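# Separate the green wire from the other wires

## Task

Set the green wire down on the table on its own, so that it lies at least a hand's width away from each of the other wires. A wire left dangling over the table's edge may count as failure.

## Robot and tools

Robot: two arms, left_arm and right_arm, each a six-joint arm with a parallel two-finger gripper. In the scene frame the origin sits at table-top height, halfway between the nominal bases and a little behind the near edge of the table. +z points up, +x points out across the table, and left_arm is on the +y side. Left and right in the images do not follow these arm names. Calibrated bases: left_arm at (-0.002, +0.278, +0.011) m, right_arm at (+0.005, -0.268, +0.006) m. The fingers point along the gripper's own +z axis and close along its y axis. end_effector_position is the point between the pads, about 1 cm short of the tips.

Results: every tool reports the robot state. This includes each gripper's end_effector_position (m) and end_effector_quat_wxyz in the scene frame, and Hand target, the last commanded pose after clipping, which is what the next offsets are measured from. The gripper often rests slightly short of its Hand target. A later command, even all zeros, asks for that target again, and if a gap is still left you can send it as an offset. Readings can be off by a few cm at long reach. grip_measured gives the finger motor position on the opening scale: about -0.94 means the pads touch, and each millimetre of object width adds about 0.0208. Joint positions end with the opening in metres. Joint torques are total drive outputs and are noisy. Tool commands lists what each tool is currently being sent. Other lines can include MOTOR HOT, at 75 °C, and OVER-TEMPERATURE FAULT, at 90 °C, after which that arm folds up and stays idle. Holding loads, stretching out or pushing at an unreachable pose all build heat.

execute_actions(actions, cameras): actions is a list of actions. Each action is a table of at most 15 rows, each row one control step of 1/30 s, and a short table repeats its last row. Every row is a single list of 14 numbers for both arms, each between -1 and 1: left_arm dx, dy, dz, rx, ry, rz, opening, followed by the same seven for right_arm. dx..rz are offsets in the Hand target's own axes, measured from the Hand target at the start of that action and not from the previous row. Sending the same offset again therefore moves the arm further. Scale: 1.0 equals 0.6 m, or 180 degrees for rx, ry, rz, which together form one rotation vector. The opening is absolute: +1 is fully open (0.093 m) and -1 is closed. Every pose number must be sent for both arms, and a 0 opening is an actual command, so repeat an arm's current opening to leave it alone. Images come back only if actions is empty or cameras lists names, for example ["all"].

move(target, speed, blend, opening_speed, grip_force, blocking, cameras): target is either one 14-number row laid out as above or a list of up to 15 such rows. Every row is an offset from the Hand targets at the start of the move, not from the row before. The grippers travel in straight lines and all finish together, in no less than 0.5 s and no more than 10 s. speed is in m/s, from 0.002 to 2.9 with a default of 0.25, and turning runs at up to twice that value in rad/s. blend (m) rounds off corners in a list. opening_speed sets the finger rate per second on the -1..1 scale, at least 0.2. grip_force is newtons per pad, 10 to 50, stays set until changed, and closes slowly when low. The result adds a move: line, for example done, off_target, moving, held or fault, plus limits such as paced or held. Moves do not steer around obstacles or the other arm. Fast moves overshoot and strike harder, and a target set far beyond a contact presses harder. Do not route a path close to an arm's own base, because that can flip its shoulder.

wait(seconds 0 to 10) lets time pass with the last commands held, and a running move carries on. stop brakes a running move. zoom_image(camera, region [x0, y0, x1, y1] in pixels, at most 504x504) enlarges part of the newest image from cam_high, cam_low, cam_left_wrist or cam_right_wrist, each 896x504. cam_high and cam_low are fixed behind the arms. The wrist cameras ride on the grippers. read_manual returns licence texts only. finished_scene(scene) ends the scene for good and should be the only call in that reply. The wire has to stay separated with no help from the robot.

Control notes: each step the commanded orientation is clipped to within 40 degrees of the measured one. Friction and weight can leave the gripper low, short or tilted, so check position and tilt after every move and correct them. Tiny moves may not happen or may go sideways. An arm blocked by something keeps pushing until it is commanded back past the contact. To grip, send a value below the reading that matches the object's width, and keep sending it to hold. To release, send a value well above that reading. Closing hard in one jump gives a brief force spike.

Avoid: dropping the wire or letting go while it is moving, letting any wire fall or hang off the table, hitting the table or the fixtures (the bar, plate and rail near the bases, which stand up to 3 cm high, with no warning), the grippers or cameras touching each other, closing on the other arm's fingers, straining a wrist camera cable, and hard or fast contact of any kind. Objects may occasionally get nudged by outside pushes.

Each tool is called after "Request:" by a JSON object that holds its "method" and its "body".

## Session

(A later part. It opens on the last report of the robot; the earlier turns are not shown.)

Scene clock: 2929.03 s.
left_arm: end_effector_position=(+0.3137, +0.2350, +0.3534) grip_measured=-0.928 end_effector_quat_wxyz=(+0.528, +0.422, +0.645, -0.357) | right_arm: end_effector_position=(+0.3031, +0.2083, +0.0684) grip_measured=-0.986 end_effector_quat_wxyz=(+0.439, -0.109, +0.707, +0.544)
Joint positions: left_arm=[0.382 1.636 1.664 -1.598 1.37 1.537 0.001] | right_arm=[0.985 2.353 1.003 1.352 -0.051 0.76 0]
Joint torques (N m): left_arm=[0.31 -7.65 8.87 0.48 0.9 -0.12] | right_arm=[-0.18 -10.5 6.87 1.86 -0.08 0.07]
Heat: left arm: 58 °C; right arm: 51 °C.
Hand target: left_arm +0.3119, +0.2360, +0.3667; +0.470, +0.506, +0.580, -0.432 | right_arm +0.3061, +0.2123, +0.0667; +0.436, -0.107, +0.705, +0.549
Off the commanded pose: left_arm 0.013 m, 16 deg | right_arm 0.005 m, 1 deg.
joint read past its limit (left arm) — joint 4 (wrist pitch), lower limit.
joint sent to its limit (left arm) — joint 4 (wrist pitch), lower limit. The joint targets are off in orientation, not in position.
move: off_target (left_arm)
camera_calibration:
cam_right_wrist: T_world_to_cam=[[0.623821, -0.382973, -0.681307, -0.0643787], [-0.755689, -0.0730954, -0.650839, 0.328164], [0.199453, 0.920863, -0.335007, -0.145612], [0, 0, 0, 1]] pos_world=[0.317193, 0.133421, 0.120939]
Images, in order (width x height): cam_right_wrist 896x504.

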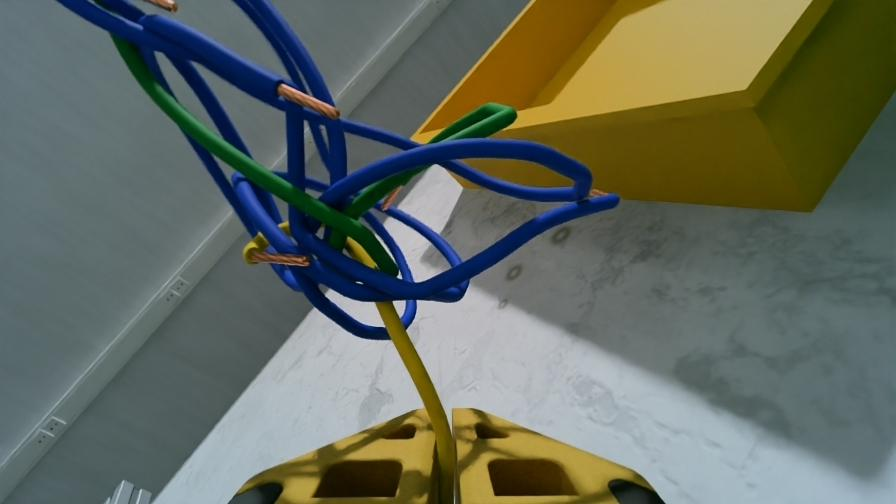

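Request:
{"method": "move", "body": {"target": [0,0,0,0,0,0,-0.935, -0.034,-0.041,-0.183,0,0,0,-1], "speed": 0.12, "cameras": ["cam_right_wrist"]}}

Request:
{"method": "zoom_image", "body": {"camera": "cam_right_wrist", "region": [100, 60, 500, 400]}}

Scene clock: 2942.03 s.
left_arm: end_effector_position=(+0.3133, +0.2356, +0.3488) grip_measured=-0.928 end_effector_quat_wxyz=(+0.519, +0.427, +0.653, -0.351) | right_arm: end_effector_position=(+0.2797, +0.1086, +0.0583) grip_measured=-0.986 end_effector_quat_wxyz=(+0.411, -0.113, +0.736, +0.525)
Joint positions: left_arm=[0.381 1.636 1.664 -1.598 1.342 1.537 0.001] | right_arm=[0.861 2.185 0.587 1.512 -0.189 0.76 0]
Joint torques (N m): left_arm=[0.43 -7.86 8.85 0.48 1.14 -0.09] | right_arm=[-0.83 -10.44 1.47 2.36 -0.11 -0.06]
Heat: left arm: 58 °C; right arm: 51 °C.
Hand target: left_arm +0.3119, +0.2360, +0.3666; +0.470, +0.506, +0.580, -0.432 | right_arm +0.2793, +0.1011, +0.0667; +0.436, -0.108, +0.704, +0.549
Off the commanded pose: left_arm 0.018 m, 16 deg | right_arm 0.011 m, 5 deg.
joint read past its limit (left arm) — joint 4 (wrist pitch), lower limit.
joint sent to its limit (left arm) — joint 4 (wrist pitch), lower limit. The joint targets are off in orientation, not in position.
joint sent to its limit (right arm) — joint 4 (wrist pitch), upper limit. The joint targets are off in orientation, not in position.
move: off_target (left_arm, right_arm)
camera_calibration:
cam_right_wrist: T_world_to_cam=[[0.589263, -0.421658, -0.689183, -0.0805216], [-0.790392, -0.124029, -0.599915, 0.308911], [0.167481, 0.898232, -0.40636, -0.0369581], [0, 0, 0, 1]] pos_world=[0.297799, 0.0375581, 0.114808]
Images, in order (width x height): cam_right_wrist 896x504.

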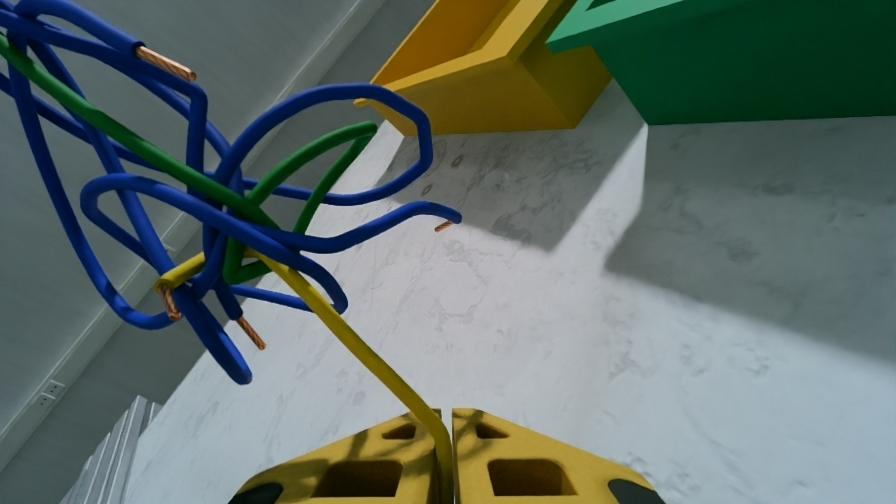

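Scaled by 1.260 from the camera's 896x504 image, which has a finer 1280x720 frame.

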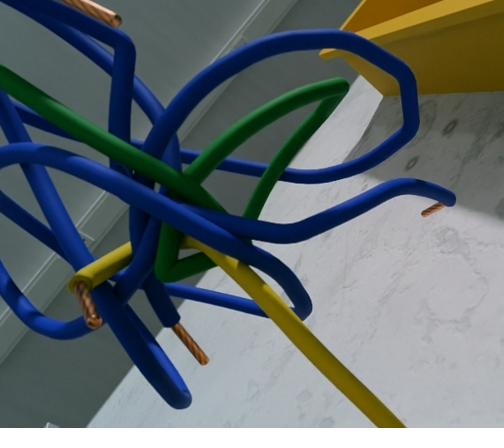

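Request:
{"method": "move", "body": {"target": [0,0,0,0,0,0,-0.935, -0.012,-0.012,-0.05,0,0,0,-1], "speed": 0.06, "cameras": ["cam_right_wrist"]}}

Request:
{"method": "zoom_image", "body": {"camera": "cam_right_wrist", "region": [100, 60, 500, 400]}}

Scene clock: 2958.23 s.
left_arm: end_effector_position=(+0.3130, +0.2362, +0.3457) grip_measured=-0.928 end_effector_quat_wxyz=(+0.512, +0.429, +0.658, -0.347) | right_arm: end_effector_position=(+0.2728, +0.0806, +0.0643) grip_measured=-0.986 end_effector_quat_wxyz=(+0.402, -0.119, +0.743, +0.522)
Joint positions: left_arm=[0.381 1.636 1.664 -1.6 1.323 1.537 0.001] | right_arm=[0.805 2.102 0.479 1.512 -0.26 0.75 0]
Joint torques (N m): left_arm=[0.53 -7.91 8.73 0.5 1.31 -0.06] | right_arm=[-1.31 -8.7 1.03 2.38 0.03 -0.06]
Heat: left arm: 58 °C; right arm: 51 °C.
Hand target: left_arm +0.3119, +0.2360, +0.3667; +0.470, +0.506, +0.580, -0.432 | right_arm +0.2733, +0.0700, +0.0674; +0.436, -0.108, +0.705, +0.549
Off the commanded pose: left_arm 0.021 m, 17 deg | right_arm 0.011 m, 7 deg.
joint read past its limit (left arm) — joint 4 (wrist pitch), lower limit.
joint sent to its limit (left arm) — joint 4 (wrist pitch), lower limit. The joint targets are off in orientation, not in position.
joint sent to its limit (right arm) — joint 4 (wrist pitch), upper limit. The joint targets are off in orientation, not in position.
move: off_target (left_arm, right_arm)
camera_calibration:
cam_right_wrist: T_world_to_cam=[[0.586939, -0.425794, -0.688623, -0.0832958], [-0.795846, -0.147143, -0.587348, 0.306155], [0.148763, 0.892776, -0.425231, -0.00143142], [0, 0, 0, 1]] pos_world=[0.292755, 0.0108596, 0.121851]
Images, in order (width x height): cam_right_wrist 896x504.

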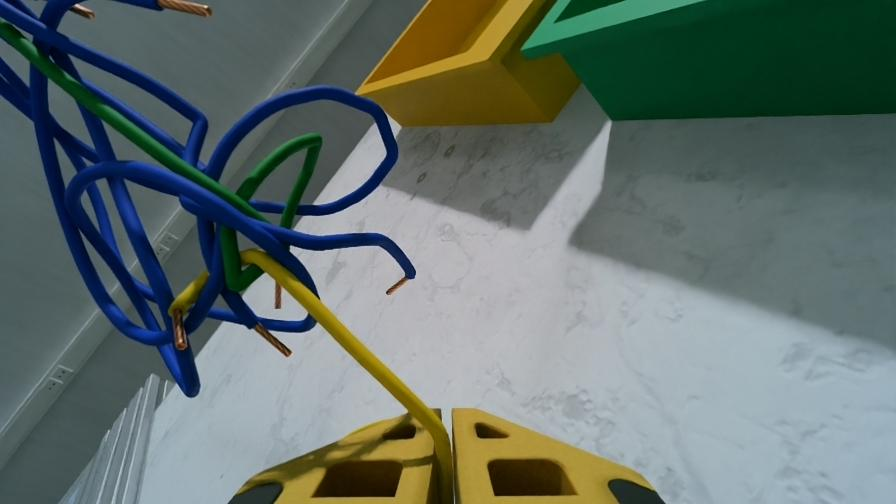

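Scaled by 1.260 from the camera's 896x504 image, which has a finer 1280x720 frame.

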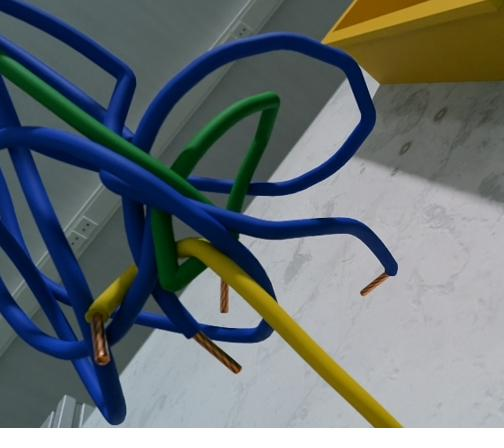

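Request:
{"method": "move", "body": {"target": [0,0,0,0,0,0,-0.935, -0.012,-0.005,-0.05,0,0,0,-1], "speed": 0.06, "cameras": ["cam_right_wrist"]}}

Request:
{"method": "zoom_image", "body": {"camera": "cam_right_wrist", "region": [100, 60, 500, 400]}}

Scene clock: 2970.03 s.
left_arm: end_effector_position=(+0.3123, +0.2361, +0.3451) grip_measured=-0.928 end_effector_quat_wxyz=(+0.510, +0.428, +0.660, -0.349) | right_arm: end_effector_position=(+0.2640, +0.0523, +0.0699) grip_measured=-0.986 end_effector_quat_wxyz=(+0.394, -0.124, +0.748, +0.519)
Joint positions: left_arm=[0.381 1.636 1.664 -1.606 1.32 1.537 0.001] | right_arm=[0.745 2.017 0.372 1.512 -0.331 0.734 0]
Joint torques (N m): left_arm=[0.5 -7.87 8.65 0.53 1.33 -0.04] | right_arm=[-1.58 -7.47 0.65 2.37 0.11 -0.06]
Heat: left arm: 58 °C; right arm: 51 °C.
Hand target: left_arm +0.3119, +0.2360, +0.3667; +0.470, +0.506, +0.580, -0.432 | right_arm +0.2646, +0.0404, +0.0711; +0.436, -0.107, +0.705, +0.549
Off the commanded pose: left_arm 0.022 m, 17 deg | right_arm 0.012 m, 8 deg.
joint read past its limit (left arm) — joint 4 (wrist pitch), lower limit.
joint sent to its limit (left arm) — joint 4 (wrist pitch), lower limit. The joint targets are off in orientation, not in position.
joint sent to its limit (right arm) — joint 4 (wrist pitch), upper limit. The joint targets are off in orientation, not in position.
move: off_target (left_arm, right_arm)
camera_calibration:
cam_right_wrist: T_world_to_cam=[[0.585828, -0.430459, -0.686666, -0.0858423], [-0.799171, -0.166064, -0.577709, 0.299482], [0.13465, 0.887202, -0.441295, 0.0327154], [0, 0, 0, 1]] pos_world=[0.285221, -0.0162436, 0.128506]
Images, in order (width x height): cam_right_wrist 896x504.

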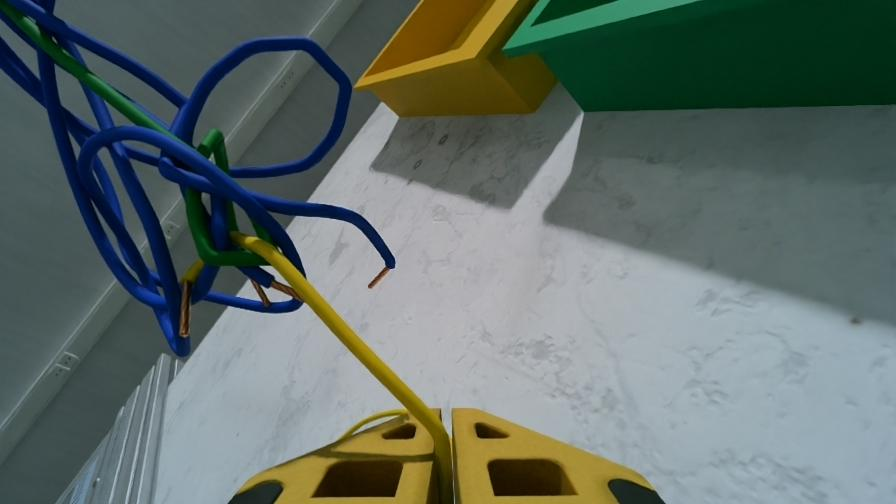

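Scaled by 1.260 from the camera's 896x504 image, which has a finer 1280x720 frame.

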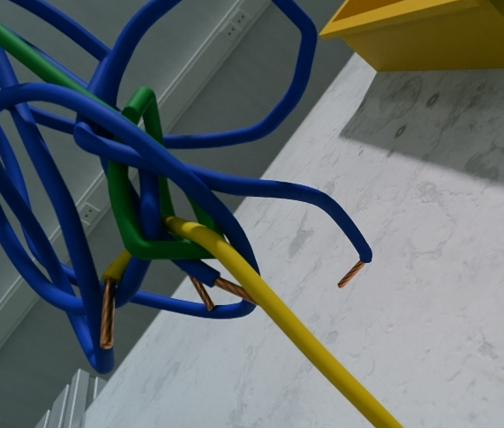

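Request:
{"method": "move", "body": {"target": [0,0,0,0,0,0,-0.935, -0.012,-0.005,-0.05,0,0,0,-1], "speed": 0.06, "cameras": ["cam_right_wrist"]}}

Request:
{"method": "zoom_image", "body": {"camera": "cam_right_wrist", "region": [100, 60, 500, 400]}}

Scene clock: 2978.77 s.
left_arm: end_effector_position=(+0.3136, +0.2351, +0.3532) grip_measured=-0.928 end_effector_quat_wxyz=(+0.527, +0.422, +0.646, -0.357) | right_arm: end_effector_position=(+0.2554, +0.0139, +0.0667) grip_measured=-0.986 end_effector_quat_wxyz=(+0.386, -0.116, +0.763, +0.506)
Joint positions: left_arm=[0.382 1.636 1.664 -1.598 1.368 1.537 0.001] | right_arm=[0.655 1.941 0.247 1.512 -0.404 0.718 0]
Joint torques (N m): left_arm=[0.25 -7.66 8.8 0.44 0.9 -0.12] | right_arm=[-0.51 -6.91 2.1 2.31 -0.12 -0.11]
Heat: left arm: 58 °C; right arm: 52 °C.
Hand target: left_arm +0.3119, +0.2361, +0.3666; +0.470, +0.506, +0.580, -0.432 | right_arm +0.2559, +0.0109, +0.0749; +0.436, -0.107, +0.705, +0.549
Off the commanded pose: left_arm 0.014 m, 16 deg | right_arm 0.009 m, 10 deg.
joint read past its limit (left arm) — joint 4 (wrist pitch), lower limit.
joint sent to its limit (left arm) — joint 4 (wrist pitch), lower limit. The joint targets are off in orientation, not in position.
joint sent to its limit (right arm) — joint 4 (wrist pitch), upper limit. The joint targets are off in orientation, not in position.
move: off_target (left_arm, right_arm)
camera_calibration:
cam_right_wrist: T_world_to_cam=[[0.557588, -0.461562, -0.689968, -0.0917692], [-0.818962, -0.170052, -0.548073, 0.28749], [0.135639, 0.870656, -0.472821, 0.0686305], [0, 0, 0, 1]] pos_world=[0.277303, -0.0532224, 0.126697]
Images, in order (width x height): cam_right_wrist 896x504.

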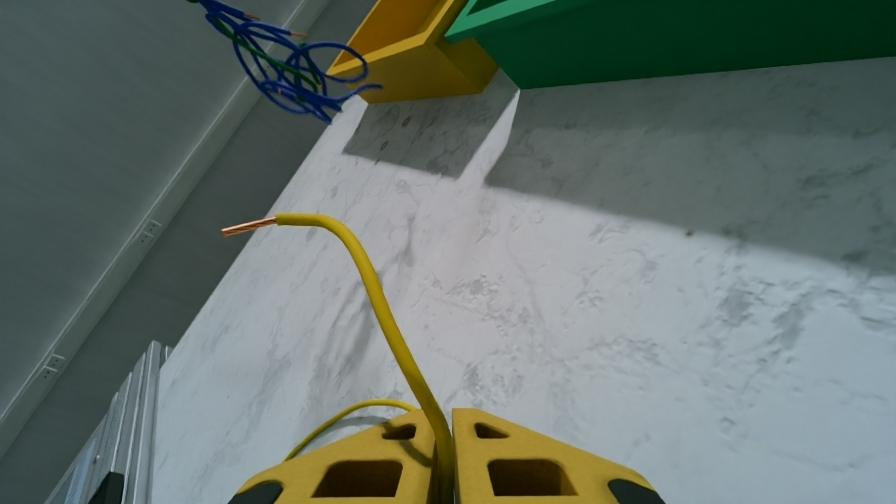

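Scaled by 1.260 from the camera's 896x504 image, which has a finer 1280x720 frame.

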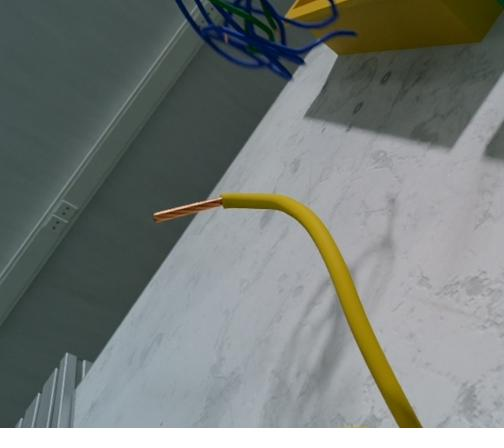

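Request:
{"method": "move", "body": {"target": [[0,0,0,0,0,0,-0.935, 0.005,-0.06,-0.07,0,0,-0.25,-1],[0,0,0,0,0,0,-0.935, 0.005,-0.06,-0.07,0,0,-0.25,-0.4]], "speed": 0.15, "cameras": ["cam_right_wrist","cam_low"]}}

Request:
{"method": "zoom_image", "body": {"camera": "cam_low", "region": [400, 80, 580, 300]}}

Scene clock: 2994.53 s.
left_arm: end_effector_position=(+0.3136, +0.2351, +0.3535) grip_measured=-0.928 end_effector_quat_wxyz=(+0.528, +0.422, +0.645, -0.357) | right_arm: end_effector_position=(+0.2568, -0.0372, +0.0436) grip_measured=-0.401 end_effector_quat_wxyz=(+0.520, -0.412, +0.679, +0.315)
Joint positions: left_arm=[0.382 1.636 1.664 -1.598 1.37 1.537 0.001] | right_arm=[0.437 1.974 0.169 1.509 -0.626 -0.156 0.026]
Joint torques (N m): left_arm=[0.12 -7.68 8.84 0.45 0.86 -0.12] | right_arm=[-0.85 -4.93 1.94 2.24 -0.39 -0.11]
Heat: left arm: 58 °C; right arm: 52 °C.
Hand target: left_arm +0.3119, +0.2361, +0.3666; +0.470, +0.506, +0.580, -0.432 | right_arm +0.2559, -0.0379, +0.0489; +0.613, -0.369, +0.610, +0.341
Off the commanded pose: left_arm 0.013 m, 16 deg | right_arm 0.005 m, 14 deg.
joint read past its limit (left arm) — joint 4 (wrist pitch), lower limit.
joint sent to its limit (left arm) — joint 4 (wrist pitch), lower limit. The joint targets are off in orientation, not in position.
joint sent to its limit (right arm) — joint 4 (wrist pitch), upper limit. The joint targets are off in orientation, not in position.
move: off_target (left_arm, right_arm); target 2's new opening was sent with right_arm's hand 0.005 m and 14 deg from that target
camera_calibration:
cam_right_wrist: T_world_to_cam=[[0.883365, -0.468592, -0.00941699, -0.245607], [-0.310078, -0.569241, -0.761456, 0.131053], [0.351452, 0.675564, -0.648148, 0.0468809], [0, 0, 0, 1]] pos_world=[0.241121, -0.0721595, 0.127864]
Images, in order (width x height): cam_low 896x504, cam_right_wrist 896x504.

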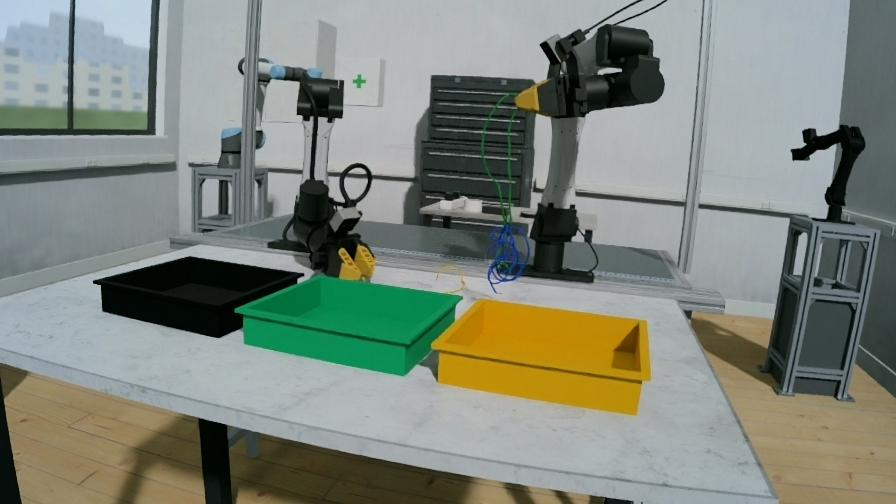

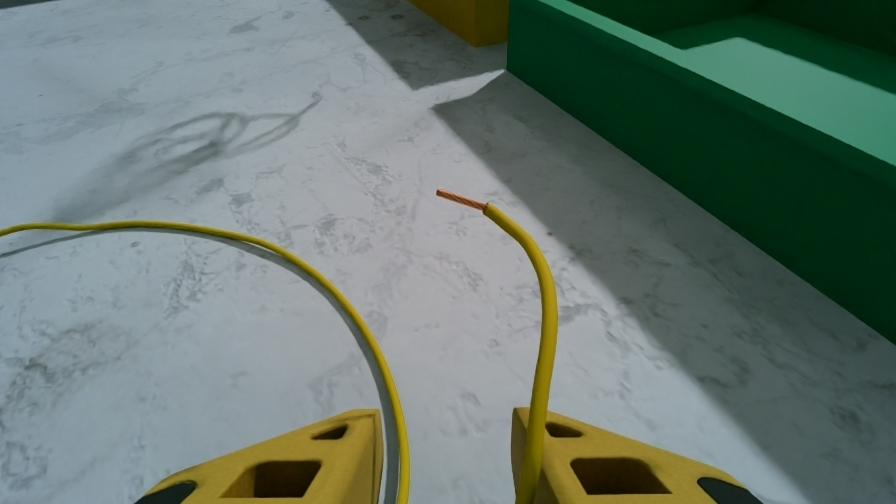

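Scaled by 2.291 from the camera's 896x504 image, which has a finer 1280x720 frame.

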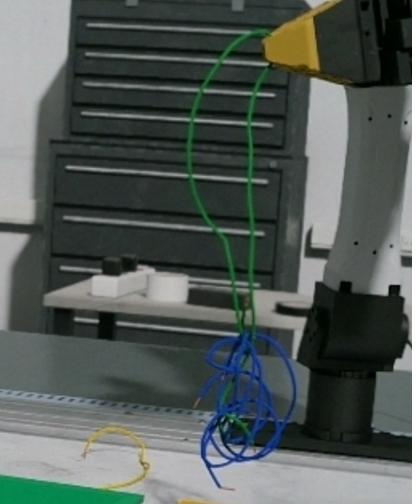

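Request:
{"method": "move", "body": {"target": [[0,0,0,0,0,0,-0.935, 0,0,-0.1,0,0,0,-0.4],[0,0,0,0,0,0,-0.935, -0.11,0,-0.1,0,0,0,-0.4],[0,0,0,0,0,0,-0.935, -0.11,0.127,0.207,0,0,0,-0.4]], "speed": [0.15,0.2,0.3], "blend": 0.02, "cameras": ["cam_right_wrist","cam_low"]}}

Request:
{"method": "zoom_image", "body": {"camera": "cam_right_wrist", "region": [280, 40, 680, 380]}}

Scene clock: 3009.13 s.
left_arm: end_effector_position=(+0.3136, +0.2351, +0.3535) grip_measured=-0.928 end_effector_quat_wxyz=(+0.528, +0.422, +0.645, -0.357) | right_arm: end_effector_position=(+0.2474, +0.1057, +0.1044) grip_measured=-0.401 end_effector_quat_wxyz=(+0.605, -0.378, +0.617, +0.334)
Joint positions: left_arm=[0.382 1.636 1.664 -1.598 1.37 1.537 0.001] | right_arm=[0.943 1.99 0.476 1.492 -0.101 -0.026 0.026]
Joint torques (N m): left_arm=[0.29 -7.58 8.8 0.5 0.9 -0.08] | right_arm=[0.57 -7.04 5.81 2.15 0.06 0.1]
Heat: left arm: 58 °C; right arm: 52 °C.
Hand target: left_arm +0.3119, +0.2361, +0.3666; +0.470, +0.506, +0.580, -0.432 | right_arm +0.2499, +0.1097, +0.1101; +0.613, -0.369, +0.610, +0.341
Off the commanded pose: left_arm 0.013 m, 16 deg | right_arm 0.007 m, 2 deg.
joint read past its limit (left arm) — joint 4 (wrist pitch), lower limit.
joint sent to its limit (left arm) — joint 4 (wrist pitch), lower limit. The joint targets are off in orientation, not in position.
move: off_target (left_arm)
camera_calibration:
cam_right_wrist: T_world_to_cam=[[0.867903, -0.495596, 0.033591, -0.167565], [-0.206386, -0.421287, -0.883132, 0.227188], [0.451828, 0.75954, -0.46792, -0.0593961], [0, 0, 0, 1]] pos_world=[0.219156, 0.0577804, 0.178473]
Images, in order (width x height): cam_low 896x504, cam_right_wrist 896x504.

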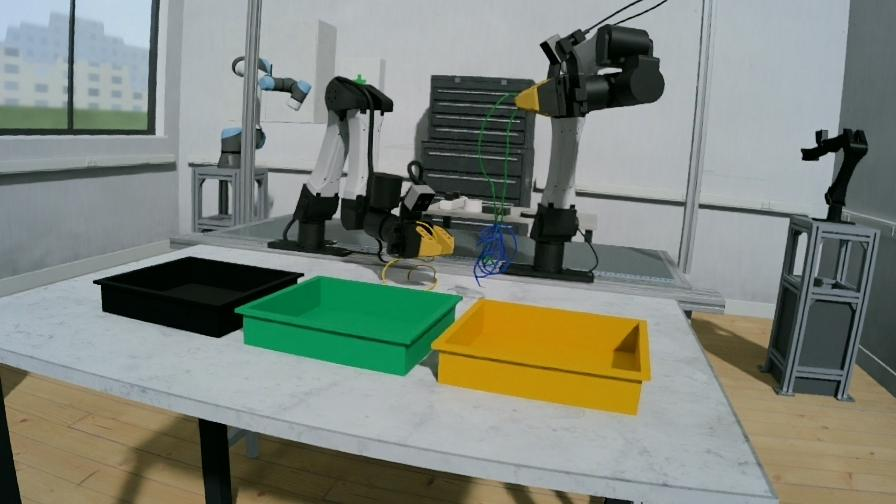

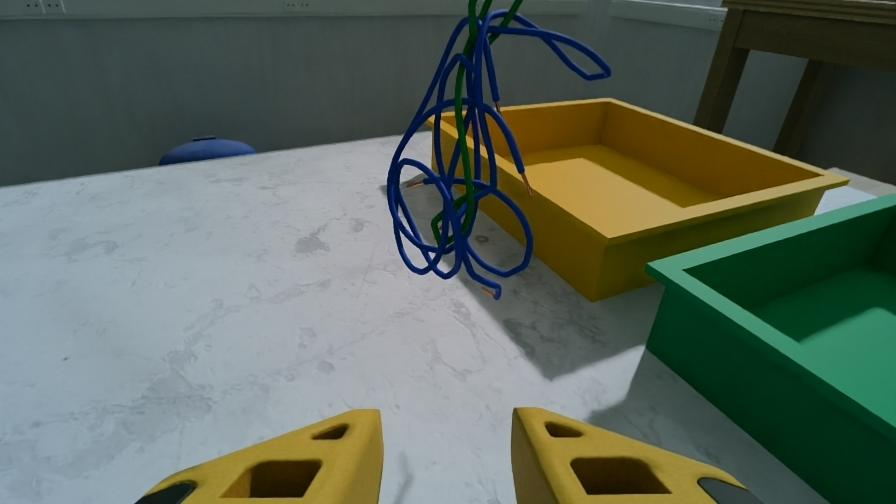

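Scaled by 1.260 from the camera's 896x504 image, which has a finer 1280x720 frame.

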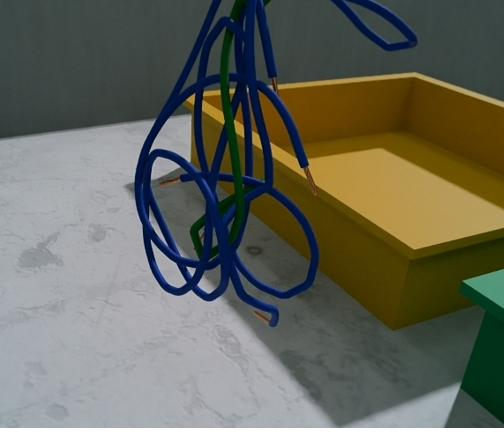

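Request:
{"method": "move", "body": {"target": [[0,0,0,0,0,0,-0.935, 0.03,-0.015,0.03,0,0,0,0.4],[0,0,0,0,0,0,-0.935, 0.028,-0.015,0.15,0,0,0,0.4]], "speed": [0.2,0.1], "blend": 0.01, "cameras": ["cam_right_wrist"]}}

Scene clock: 3023.10 s.
left_arm: end_effector_position=(+0.3136, +0.2351, +0.3535) grip_measured=-0.928 end_effector_quat_wxyz=(+0.528, +0.422, +0.645, -0.357) | right_arm: end_effector_position=(+0.3006, +0.1777, +0.0941) grip_measured=+0.399 end_effector_quat_wxyz=(+0.615, -0.373, +0.608, +0.337)
Joint positions: left_arm=[0.382 1.636 1.664 -1.598 1.37 1.537 0.001] | right_arm=[0.941 2.217 0.866 1.357 -0.101 -0.026 0.064]
Joint torques (N m): left_arm=[0.34 -7.61 8.92 0.46 0.9 -0.12] | right_arm=[0.4 -9.48 7.13 1.81 0.05 0.13]
Heat: left arm: 58 °C; right arm: 52 °C.
Hand target: left_arm +0.3119, +0.2361, +0.3666; +0.470, +0.506, +0.580, -0.432 | right_arm +0.3028, +0.1828, +0.0920; +0.613, -0.369, +0.610, +0.341
Off the commanded pose: left_arm 0.013 m, 16 deg | right_arm 0.006 m, 1 deg.
joint read past its limit (left arm) — joint 4 (wrist pitch), lower limit.
joint sent to its limit (left arm) — joint 4 (wrist pitch), lower limit. The joint targets are off in orientation, not in position.
move: off_target (left_arm)
camera_calibration:
cam_right_wrist: T_world_to_cam=[[0.866358, -0.498099, 0.0363592, -0.177046], [-0.192627, -0.400436, -0.895849, 0.252746], [0.460781, 0.769122, -0.442868, -0.149729], [0, 0, 0, 1]] pos_world=[0.271063, 0.128182, 0.16655]
Images, in order (width x height): cam_right_wrist 896x504.

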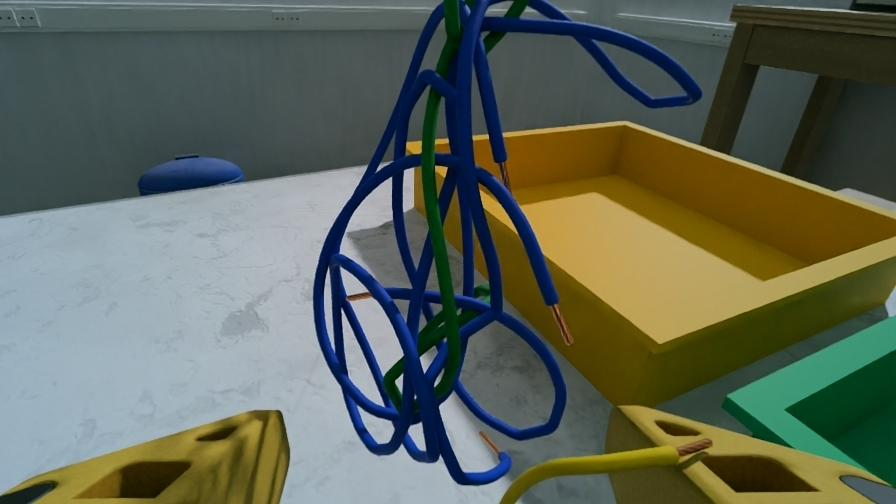

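Request:
{"method": "execute_actions", "body": {"actions": [], "cameras": ["cam_high","cam_low"]}}

Request:
{"method": "zoom_image", "body": {"camera": "cam_low", "region": [380, 180, 560, 300]}}

Request:
{"method": "zoom_image", "body": {"camera": "cam_high", "region": [250, 200, 600, 450]}}

Scene clock: 3033.07 s.
left_arm: end_effector_position=(+0.3136, +0.2351, +0.3535) grip_measured=-0.928 end_effector_quat_wxyz=(+0.528, +0.422, +0.645, -0.357) | right_arm: end_effector_position=(+0.3006, +0.1777, +0.0940) grip_measured=+0.399 end_effector_quat_wxyz=(+0.614, -0.373, +0.608, +0.337)
Joint positions: left_arm=[0.382 1.636 1.664 -1.598 1.37 1.537 0.001] | right_arm=[0.941 2.217 0.866 1.357 -0.101 -0.026 0.064]
Joint velocities: within noise
Joint torques (N m): left_arm=[0.34 -7.69 8.9 0.48 0.89 -0.11] | right_arm=[0.69 -9.72 7.13 1.87 0.1 0.04]
Heat: left arm: 58 °C; right arm: 51 °C.
Hand target: left_arm +0.3119, +0.2361, +0.3666; +0.470, +0.506, +0.580, -0.432 | right_arm +0.3028, +0.1828, +0.0920; +0.613, -0.369, +0.610, +0.341
Tool commands: left_gripper/opening=-0.935 right_gripper/opening=+0.4
Off the commanded pose: left_arm 0.013 m, 16 deg | right_arm 0.006 m, 1 deg.
joint read past its limit (left arm) — joint 4 (wrist pitch), lower limit.
Images, in order (width x height): cam_high 896x504, cam_low 896x504.

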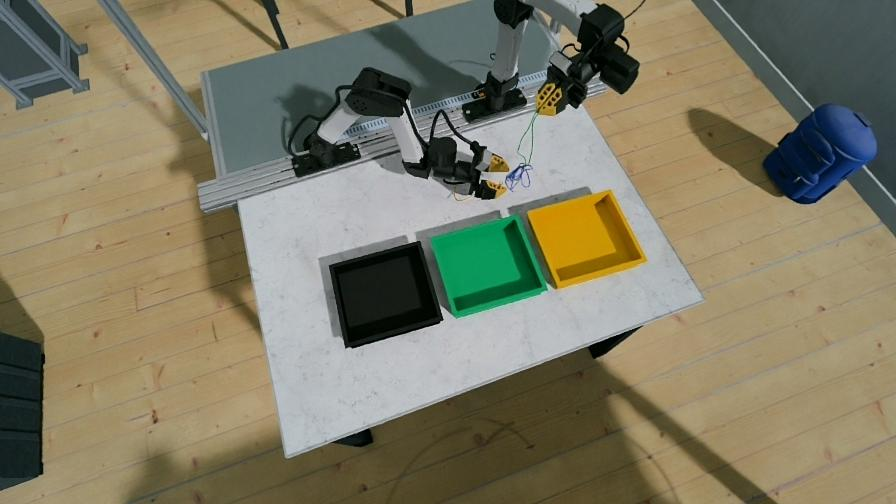

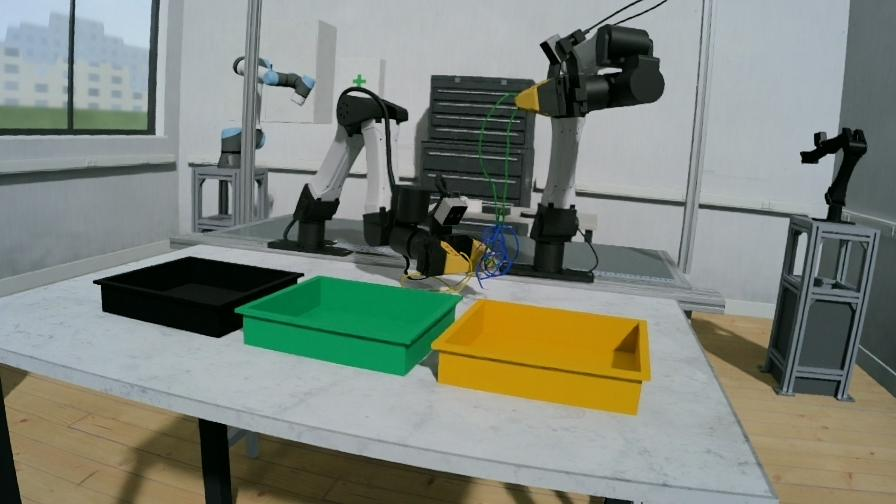

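Scaled by 2.800 from the camera's 896x504 image, which has a finer 1280x720 frame.

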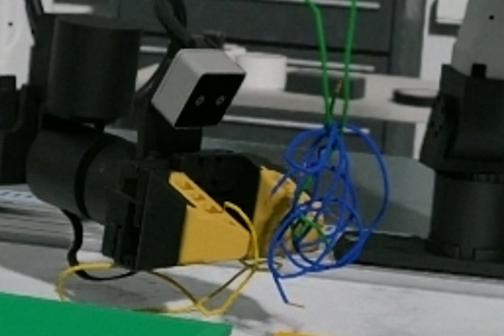

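Scaled by 1.440 from the camera's 896x504 image, which has a finer 1280x720 frame.

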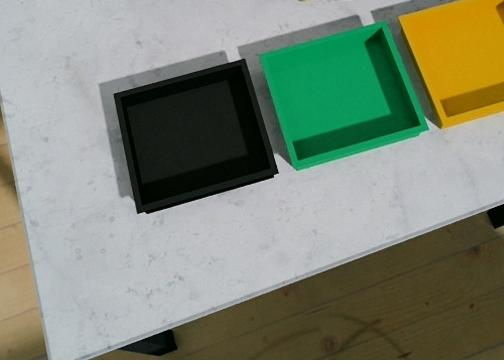

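Request:
{"method": "move", "body": {"target": [[0,0,0,0,0,0,-0.935, 0,0,-0.12,0,0,0,0.4],[0,0,0,0,0,0,-0.935, 0,0,-0.12,0,0,0,-1],[0,0,0,0,0,0,-0.935, -0.039,-0.189,-0.547,0,0.4,0,-1]], "speed": [0.15,0.15,0.3], "cameras": ["cam_right_wrist","cam_low","cam_high"]}}

Request:
{"method": "zoom_image", "body": {"camera": "cam_high", "region": [300, 60, 620, 260]}}

Scene clock: 3069.80 s.
left_arm: end_effector_position=(+0.3136, +0.2351, +0.3535) grip_measured=-0.928 end_effector_quat_wxyz=(+0.528, +0.422, +0.645, -0.357) | right_arm: end_effector_position=(+0.2324, -0.1557, +0.1181) grip_measured=-0.990 end_effector_quat_wxyz=(+0.136, -0.497, +0.855, +0.065)
Joint positions: left_arm=[0.382 1.636 1.664 -1.598 1.37 1.537 0.001] | right_arm=[0.293 1.266 0.945 -1.005 -0.217 -0.721 0]
Joint torques (N m): left_arm=[0.35 -7.66 8.9 0.46 0.9 -0.11] | right_arm=[-0.49 -3.36 9.78 0.62 -0.17 -0.1]
Heat: left arm: 58 °C; right arm: 50 °C.
Hand target: left_arm +0.3119, +0.2361, +0.3666; +0.470, +0.506, +0.580, -0.432 | right_arm +0.2377, -0.1574, +0.1249; +0.138, -0.499, +0.854, +0.059
Off the commanded pose: left_arm 0.013 m, 16 deg | right_arm 0.009 m, 1 deg.
joint read past its limit (left arm) — joint 4 (wrist pitch), lower limit.
joint sent to its limit (left arm) — joint 4 (wrist pitch), lower limit. The joint targets are off in orientation, not in position.
move: off_target (left_arm); target 2's new opening was sent with right_arm's hand 0.034 m and 7 deg from that target
camera_calibration:
cam_right_wrist: T_world_to_cam=[[0.860964, -0.508097, 0.0240309, -0.283829], [-0.50618, -0.851137, 0.139095, 0.00804386], [-0.0502203, -0.13192, -0.989987, 0.19189], [0, 0, 0, 1]] pos_world=[0.258075, -0.112052, 0.195671]
Images, in order (width x height): cam_high 896x504, cam_low 896x504, cam_right_wrist 896x504.

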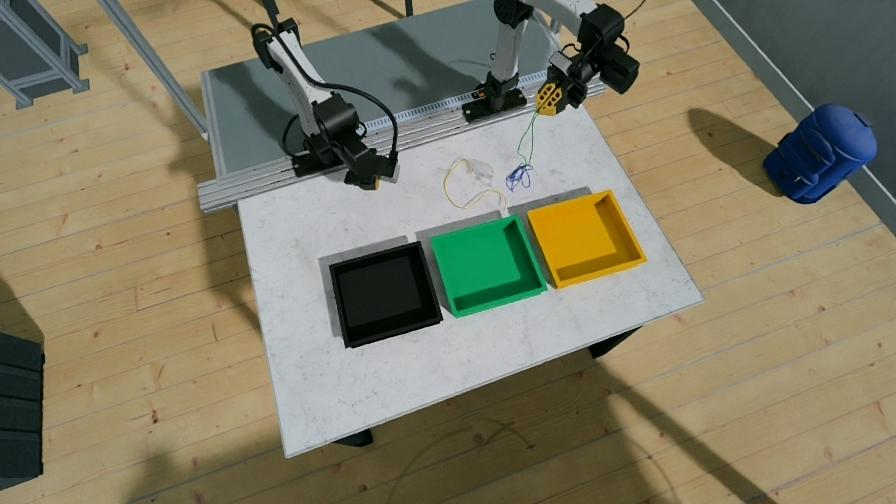

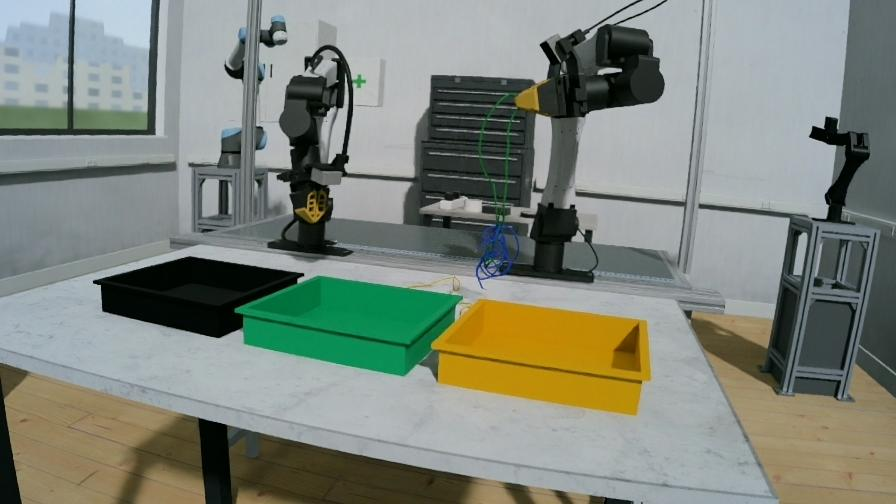

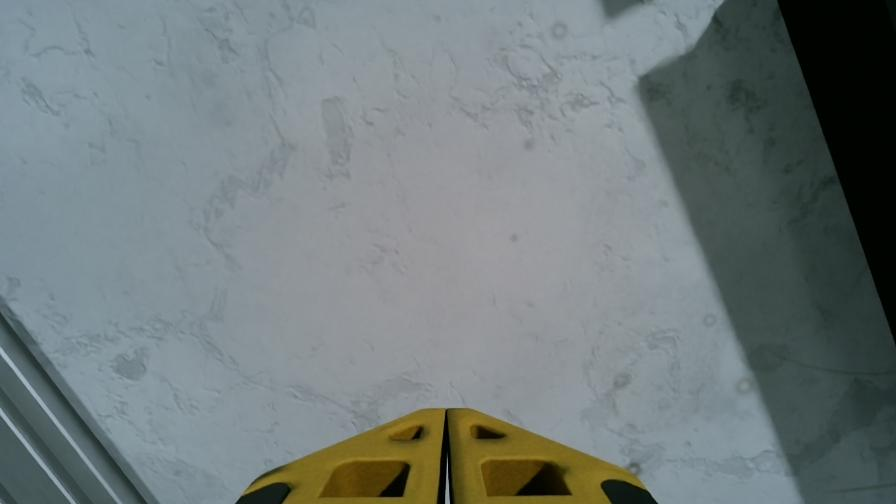

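Scaled by 1.575 from the camera's 896x504 image, which has a finer 1280x720 frame.

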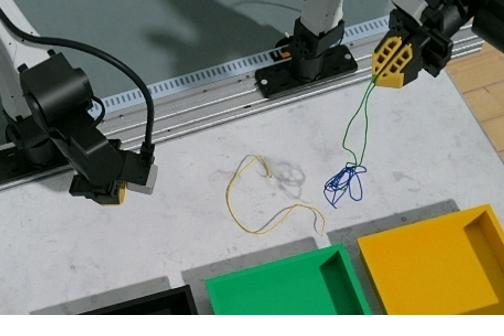

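Request:
{"method": "move", "body": {"target": [[0,0,0,0,0,0,-0.935, -0.37,0.204,0.15,0,-0.4,0,0.4],[0,0,0,0,0,0,-0.935, -0.51,0.188,0.204,0,-0.4,0,0.4]], "speed": [0.3,0.12], "blend": 0.01, "cameras": ["cam_right_wrist"]}}

Scene clock: 3089.17 s.
left_arm: end_effector_position=(+0.3136, +0.2351, +0.3535) grip_measured=-0.928 end_effector_quat_wxyz=(+0.528, +0.422, +0.645, -0.357) | right_arm: end_effector_position=(+0.2995, +0.1792, +0.0948) grip_measured=+0.399 end_effector_quat_wxyz=(+0.610, -0.377, +0.608, +0.342)
Joint positions: left_arm=[0.382 1.636 1.664 -1.598 1.37 1.537 0.001] | right_arm=[0.939 2.212 0.869 1.346 -0.117 -0.023 0.064]
Joint torques (N m): left_arm=[0.18 -7.68 8.95 0.45 0.87 -0.1] | right_arm=[0.59 -9.84 7.16 1.86 0.22 0.07]
Heat: left arm: 58 °C; right arm: 48 °C.
Hand target: left_arm +0.3119, +0.2361, +0.3666; +0.470, +0.506, +0.580, -0.432 | right_arm +0.3035, +0.1832, +0.0938; +0.613, -0.369, +0.610, +0.341
Off the commanded pose: left_arm 0.013 m, 16 deg | right_arm 0.006 m, 1 deg.
joint read past its limit (left arm) — joint 4 (wrist pitch), lower limit.
joint sent to its limit (left arm) — joint 4 (wrist pitch), lower limit. The joint targets are off in orientation, not in position.
move: off_target (left_arm)
camera_calibration:
cam_right_wrist: T_world_to_cam=[[0.873394, -0.485913, 0.0327222, -0.179322], [-0.191655, -0.404699, -0.894141, 0.25412], [0.447717, 0.774666, -0.446589, -0.146784], [0, 0, 0, 1]] pos_world=[0.27104, 0.129416, 0.167534]
Images, in order (width x height): cam_right_wrist 896x504.

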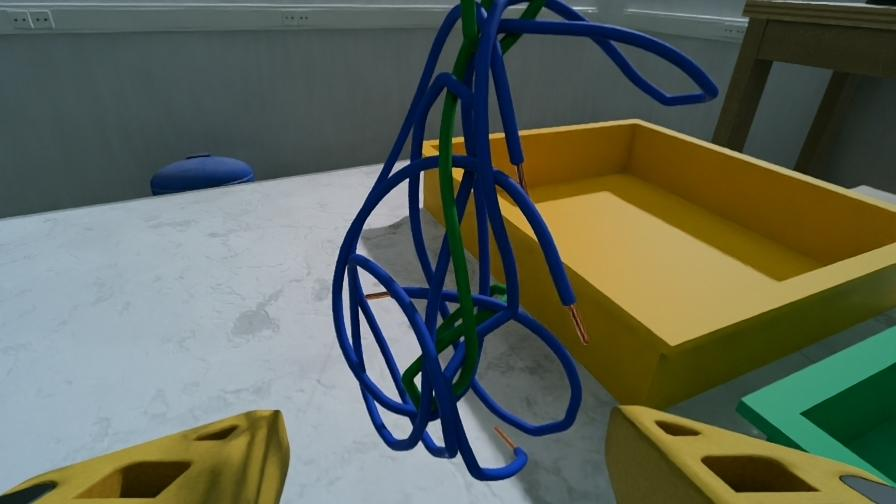

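Request:
{"method": "move", "body": {"target": [[0,0,0,0,0,0,-0.935, 0.035,-0.006,0,0,0,0,0.4],[0,0,0,0,0,0,-0.935, 0.035,-0.006,0.042,0,0,0,0.4]], "speed": [0.15,0.1], "blend": 0.004, "cameras": ["cam_right_wrist"]}}

Scene clock: 3111.60 s.
left_arm: end_effector_position=(+0.3136, +0.2351, +0.3535) grip_measured=-0.928 end_effector_quat_wxyz=(+0.528, +0.422, +0.645, -0.357) | right_arm: end_effector_position=(+0.3152, +0.2003, +0.0755) grip_measured=+0.399 end_effector_quat_wxyz=(+0.611, -0.376, +0.606, +0.342)
Joint positions: left_arm=[0.382 1.636 1.664 -1.598 1.37 1.537 0.001] | right_arm=[0.939 2.334 1.001 1.34 -0.117 -0.023 0.064]
Joint torques (N m): left_arm=[0.31 -7.75 8.84 0.46 0.93 -0.11] | right_arm=[0.25 -10.82 6.71 1.87 0.23 0.05]
Heat: left arm: 59 °C; right arm: 51 °C.
Hand target: left_arm +0.3119, +0.2361, +0.3666; +0.470, +0.506, +0.580, -0.432 | right_arm +0.3196, +0.2026, +0.0723; +0.613, -0.369, +0.610, +0.341
Off the commanded pose: left_arm 0.013 m, 16 deg | right_arm 0.006 m, 1 deg.
joint read past its limit (left arm) — joint 4 (wrist pitch), lower limit.
joint sent to its limit (left arm) — joint 4 (wrist pitch), lower limit. The joint targets are off in orientation, not in position.
move: off_target (left_arm)
camera_calibration:
cam_right_wrist: T_world_to_cam=[[0.873382, -0.485911, 0.0330959, -0.182115], [-0.189652, -0.401899, -0.895829, 0.247288], [0.448594, 0.776124, -0.443165, -0.179641], [0, 0, 0, 1]] pos_world=[0.28654, 0.150317, 0.147945]
Images, in order (width x height): cam_right_wrist 896x504.

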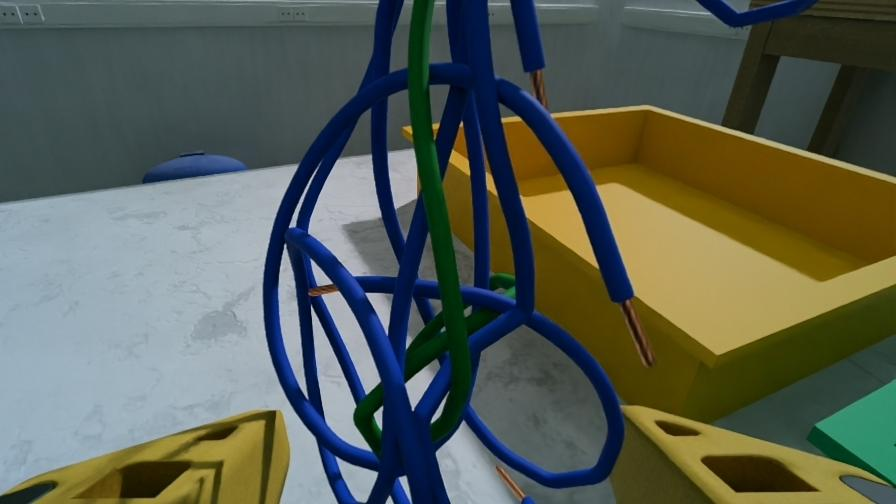

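Request:
{"method": "move", "body": {"target": [[0,0,0,0,0,0,-0.935, 0.003,0,-0.022,0,0,0,0.4],[0,0,0,0,0,0,-0.935, 0.003,0,-0.022,0,0,0,-1]], "speed": 0.1, "cameras": ["cam_right_wrist"]}}

Scene clock: 3126.77 s.
left_arm: end_effector_position=(+0.3136, +0.2350, +0.3536) grip_measured=-0.928 end_effector_quat_wxyz=(+0.528, +0.422, +0.645, -0.357) | right_arm: end_effector_position=(+0.3123, +0.1961, +0.0708) grip_measured=-0.986 end_effector_quat_wxyz=(+0.608, -0.377, +0.609, +0.341)
Joint positions: left_arm=[0.382 1.636 1.664 -1.598 1.37 1.537 0.001] | right_arm=[0.939 2.334 0.979 1.352 -0.117 -0.022 0]
Joint torques (N m): left_arm=[0.38 -7.68 8.83 0.47 0.88 -0.1] | right_arm=[-0.17 -12 3.75 2.19 0.1 0.11]
Heat: left arm: 59 °C; right arm: 51 °C.
Hand target: left_arm +0.3119, +0.2360, +0.3667; +0.470, +0.506, +0.580, -0.432 | right_arm +0.3131, +0.1911, +0.0707; +0.613, -0.369, +0.610, +0.341
Off the commanded pose: left_arm 0.013 m, 16 deg | right_arm 0.005 m, 1 deg.
joint read past its limit (left arm) — joint 4 (wrist pitch), lower limit.
joint sent to its limit (left arm) — joint 4 (wrist pitch), lower limit. The joint targets are off in orientation, not in position.
move: off_target (left_arm)
camera_calibration:
cam_right_wrist: T_world_to_cam=[[0.873446, -0.485889, 0.0316899, -0.181412], [-0.194972, -0.408639, -0.891628, 0.243524], [0.446182, 0.77261, -0.451658, -0.175052], [0, 0, 0, 1]] pos_world=[0.284039, 0.146614, 0.143818]
Images, in order (width x height): cam_right_wrist 896x504.

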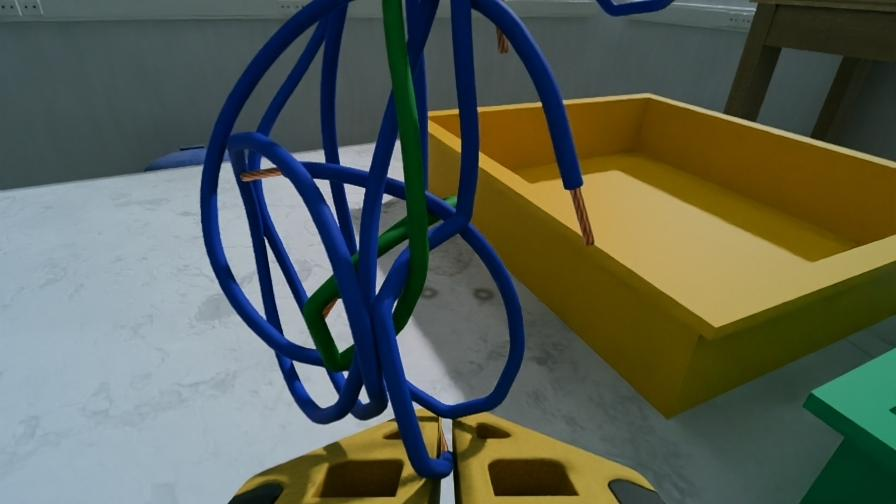

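Request:
{"method": "move", "body": {"target": [[0,0,0,0,0,0,-0.935, 0,0,-0.02,0,0,0,0.4],[0,0,0,0,0,0,-0.935, 0.008,0.02,-0.02,0,0,0,0.4],[0,0,0,0,0,0,-0.935, 0.008,0.02,0.028,0,0,0,0.4]], "speed": 0.12, "blend": [0,0.005,0], "cameras": ["cam_right_wrist"]}}

Scene clock: 3142.70 s.
left_arm: end_effector_position=(+0.3136, +0.2350, +0.3536) grip_measured=-0.928 end_effector_quat_wxyz=(+0.528, +0.422, +0.645, -0.357) | right_arm: end_effector_position=(+0.3062, +0.2092, +0.0699) grip_measured=+0.399 end_effector_quat_wxyz=(+0.611, -0.377, +0.605, +0.344)
Joint positions: left_arm=[0.382 1.636 1.664 -1.598 1.37 1.537 0.001] | right_arm=[0.969 2.359 1.016 1.352 -0.09 -0.022 0.064]
Joint torques (N m): left_arm=[0.34 -7.68 8.84 0.46 0.87 -0.13] | right_arm=[0.05 -10.17 7.01 1.81 0.18 0.07]
Heat: left arm: 59 °C; right arm: 51 °C.
Hand target: left_arm +0.3119, +0.2361, +0.3667; +0.470, +0.506, +0.580, -0.432 | right_arm +0.3113, +0.2114, +0.0653; +0.613, -0.369, +0.610, +0.341
Off the commanded pose: left_arm 0.013 m, 16 deg | right_arm 0.007 m, 1 deg.
joint read past its limit (left arm) — joint 4 (wrist pitch), lower limit.
joint sent to its limit (left arm) — joint 4 (wrist pitch), lower limit. The joint targets are off in orientation, not in position.
move: off_target (left_arm)
camera_calibration:
cam_right_wrist: T_world_to_cam=[[0.875231, -0.482627, 0.0322837, -0.171059], [-0.187967, -0.400852, -0.896653, 0.243477], [0.44569, 0.77871, -0.441556, -0.184775], [0, 0, 0, 1]] pos_world=[0.277834, 0.158927, 0.142248]
Images, in order (width x height): cam_right_wrist 896x504.

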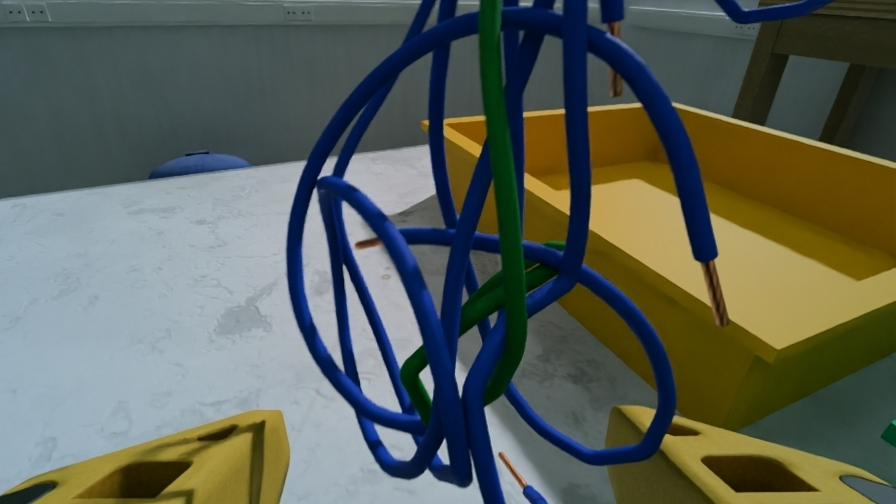

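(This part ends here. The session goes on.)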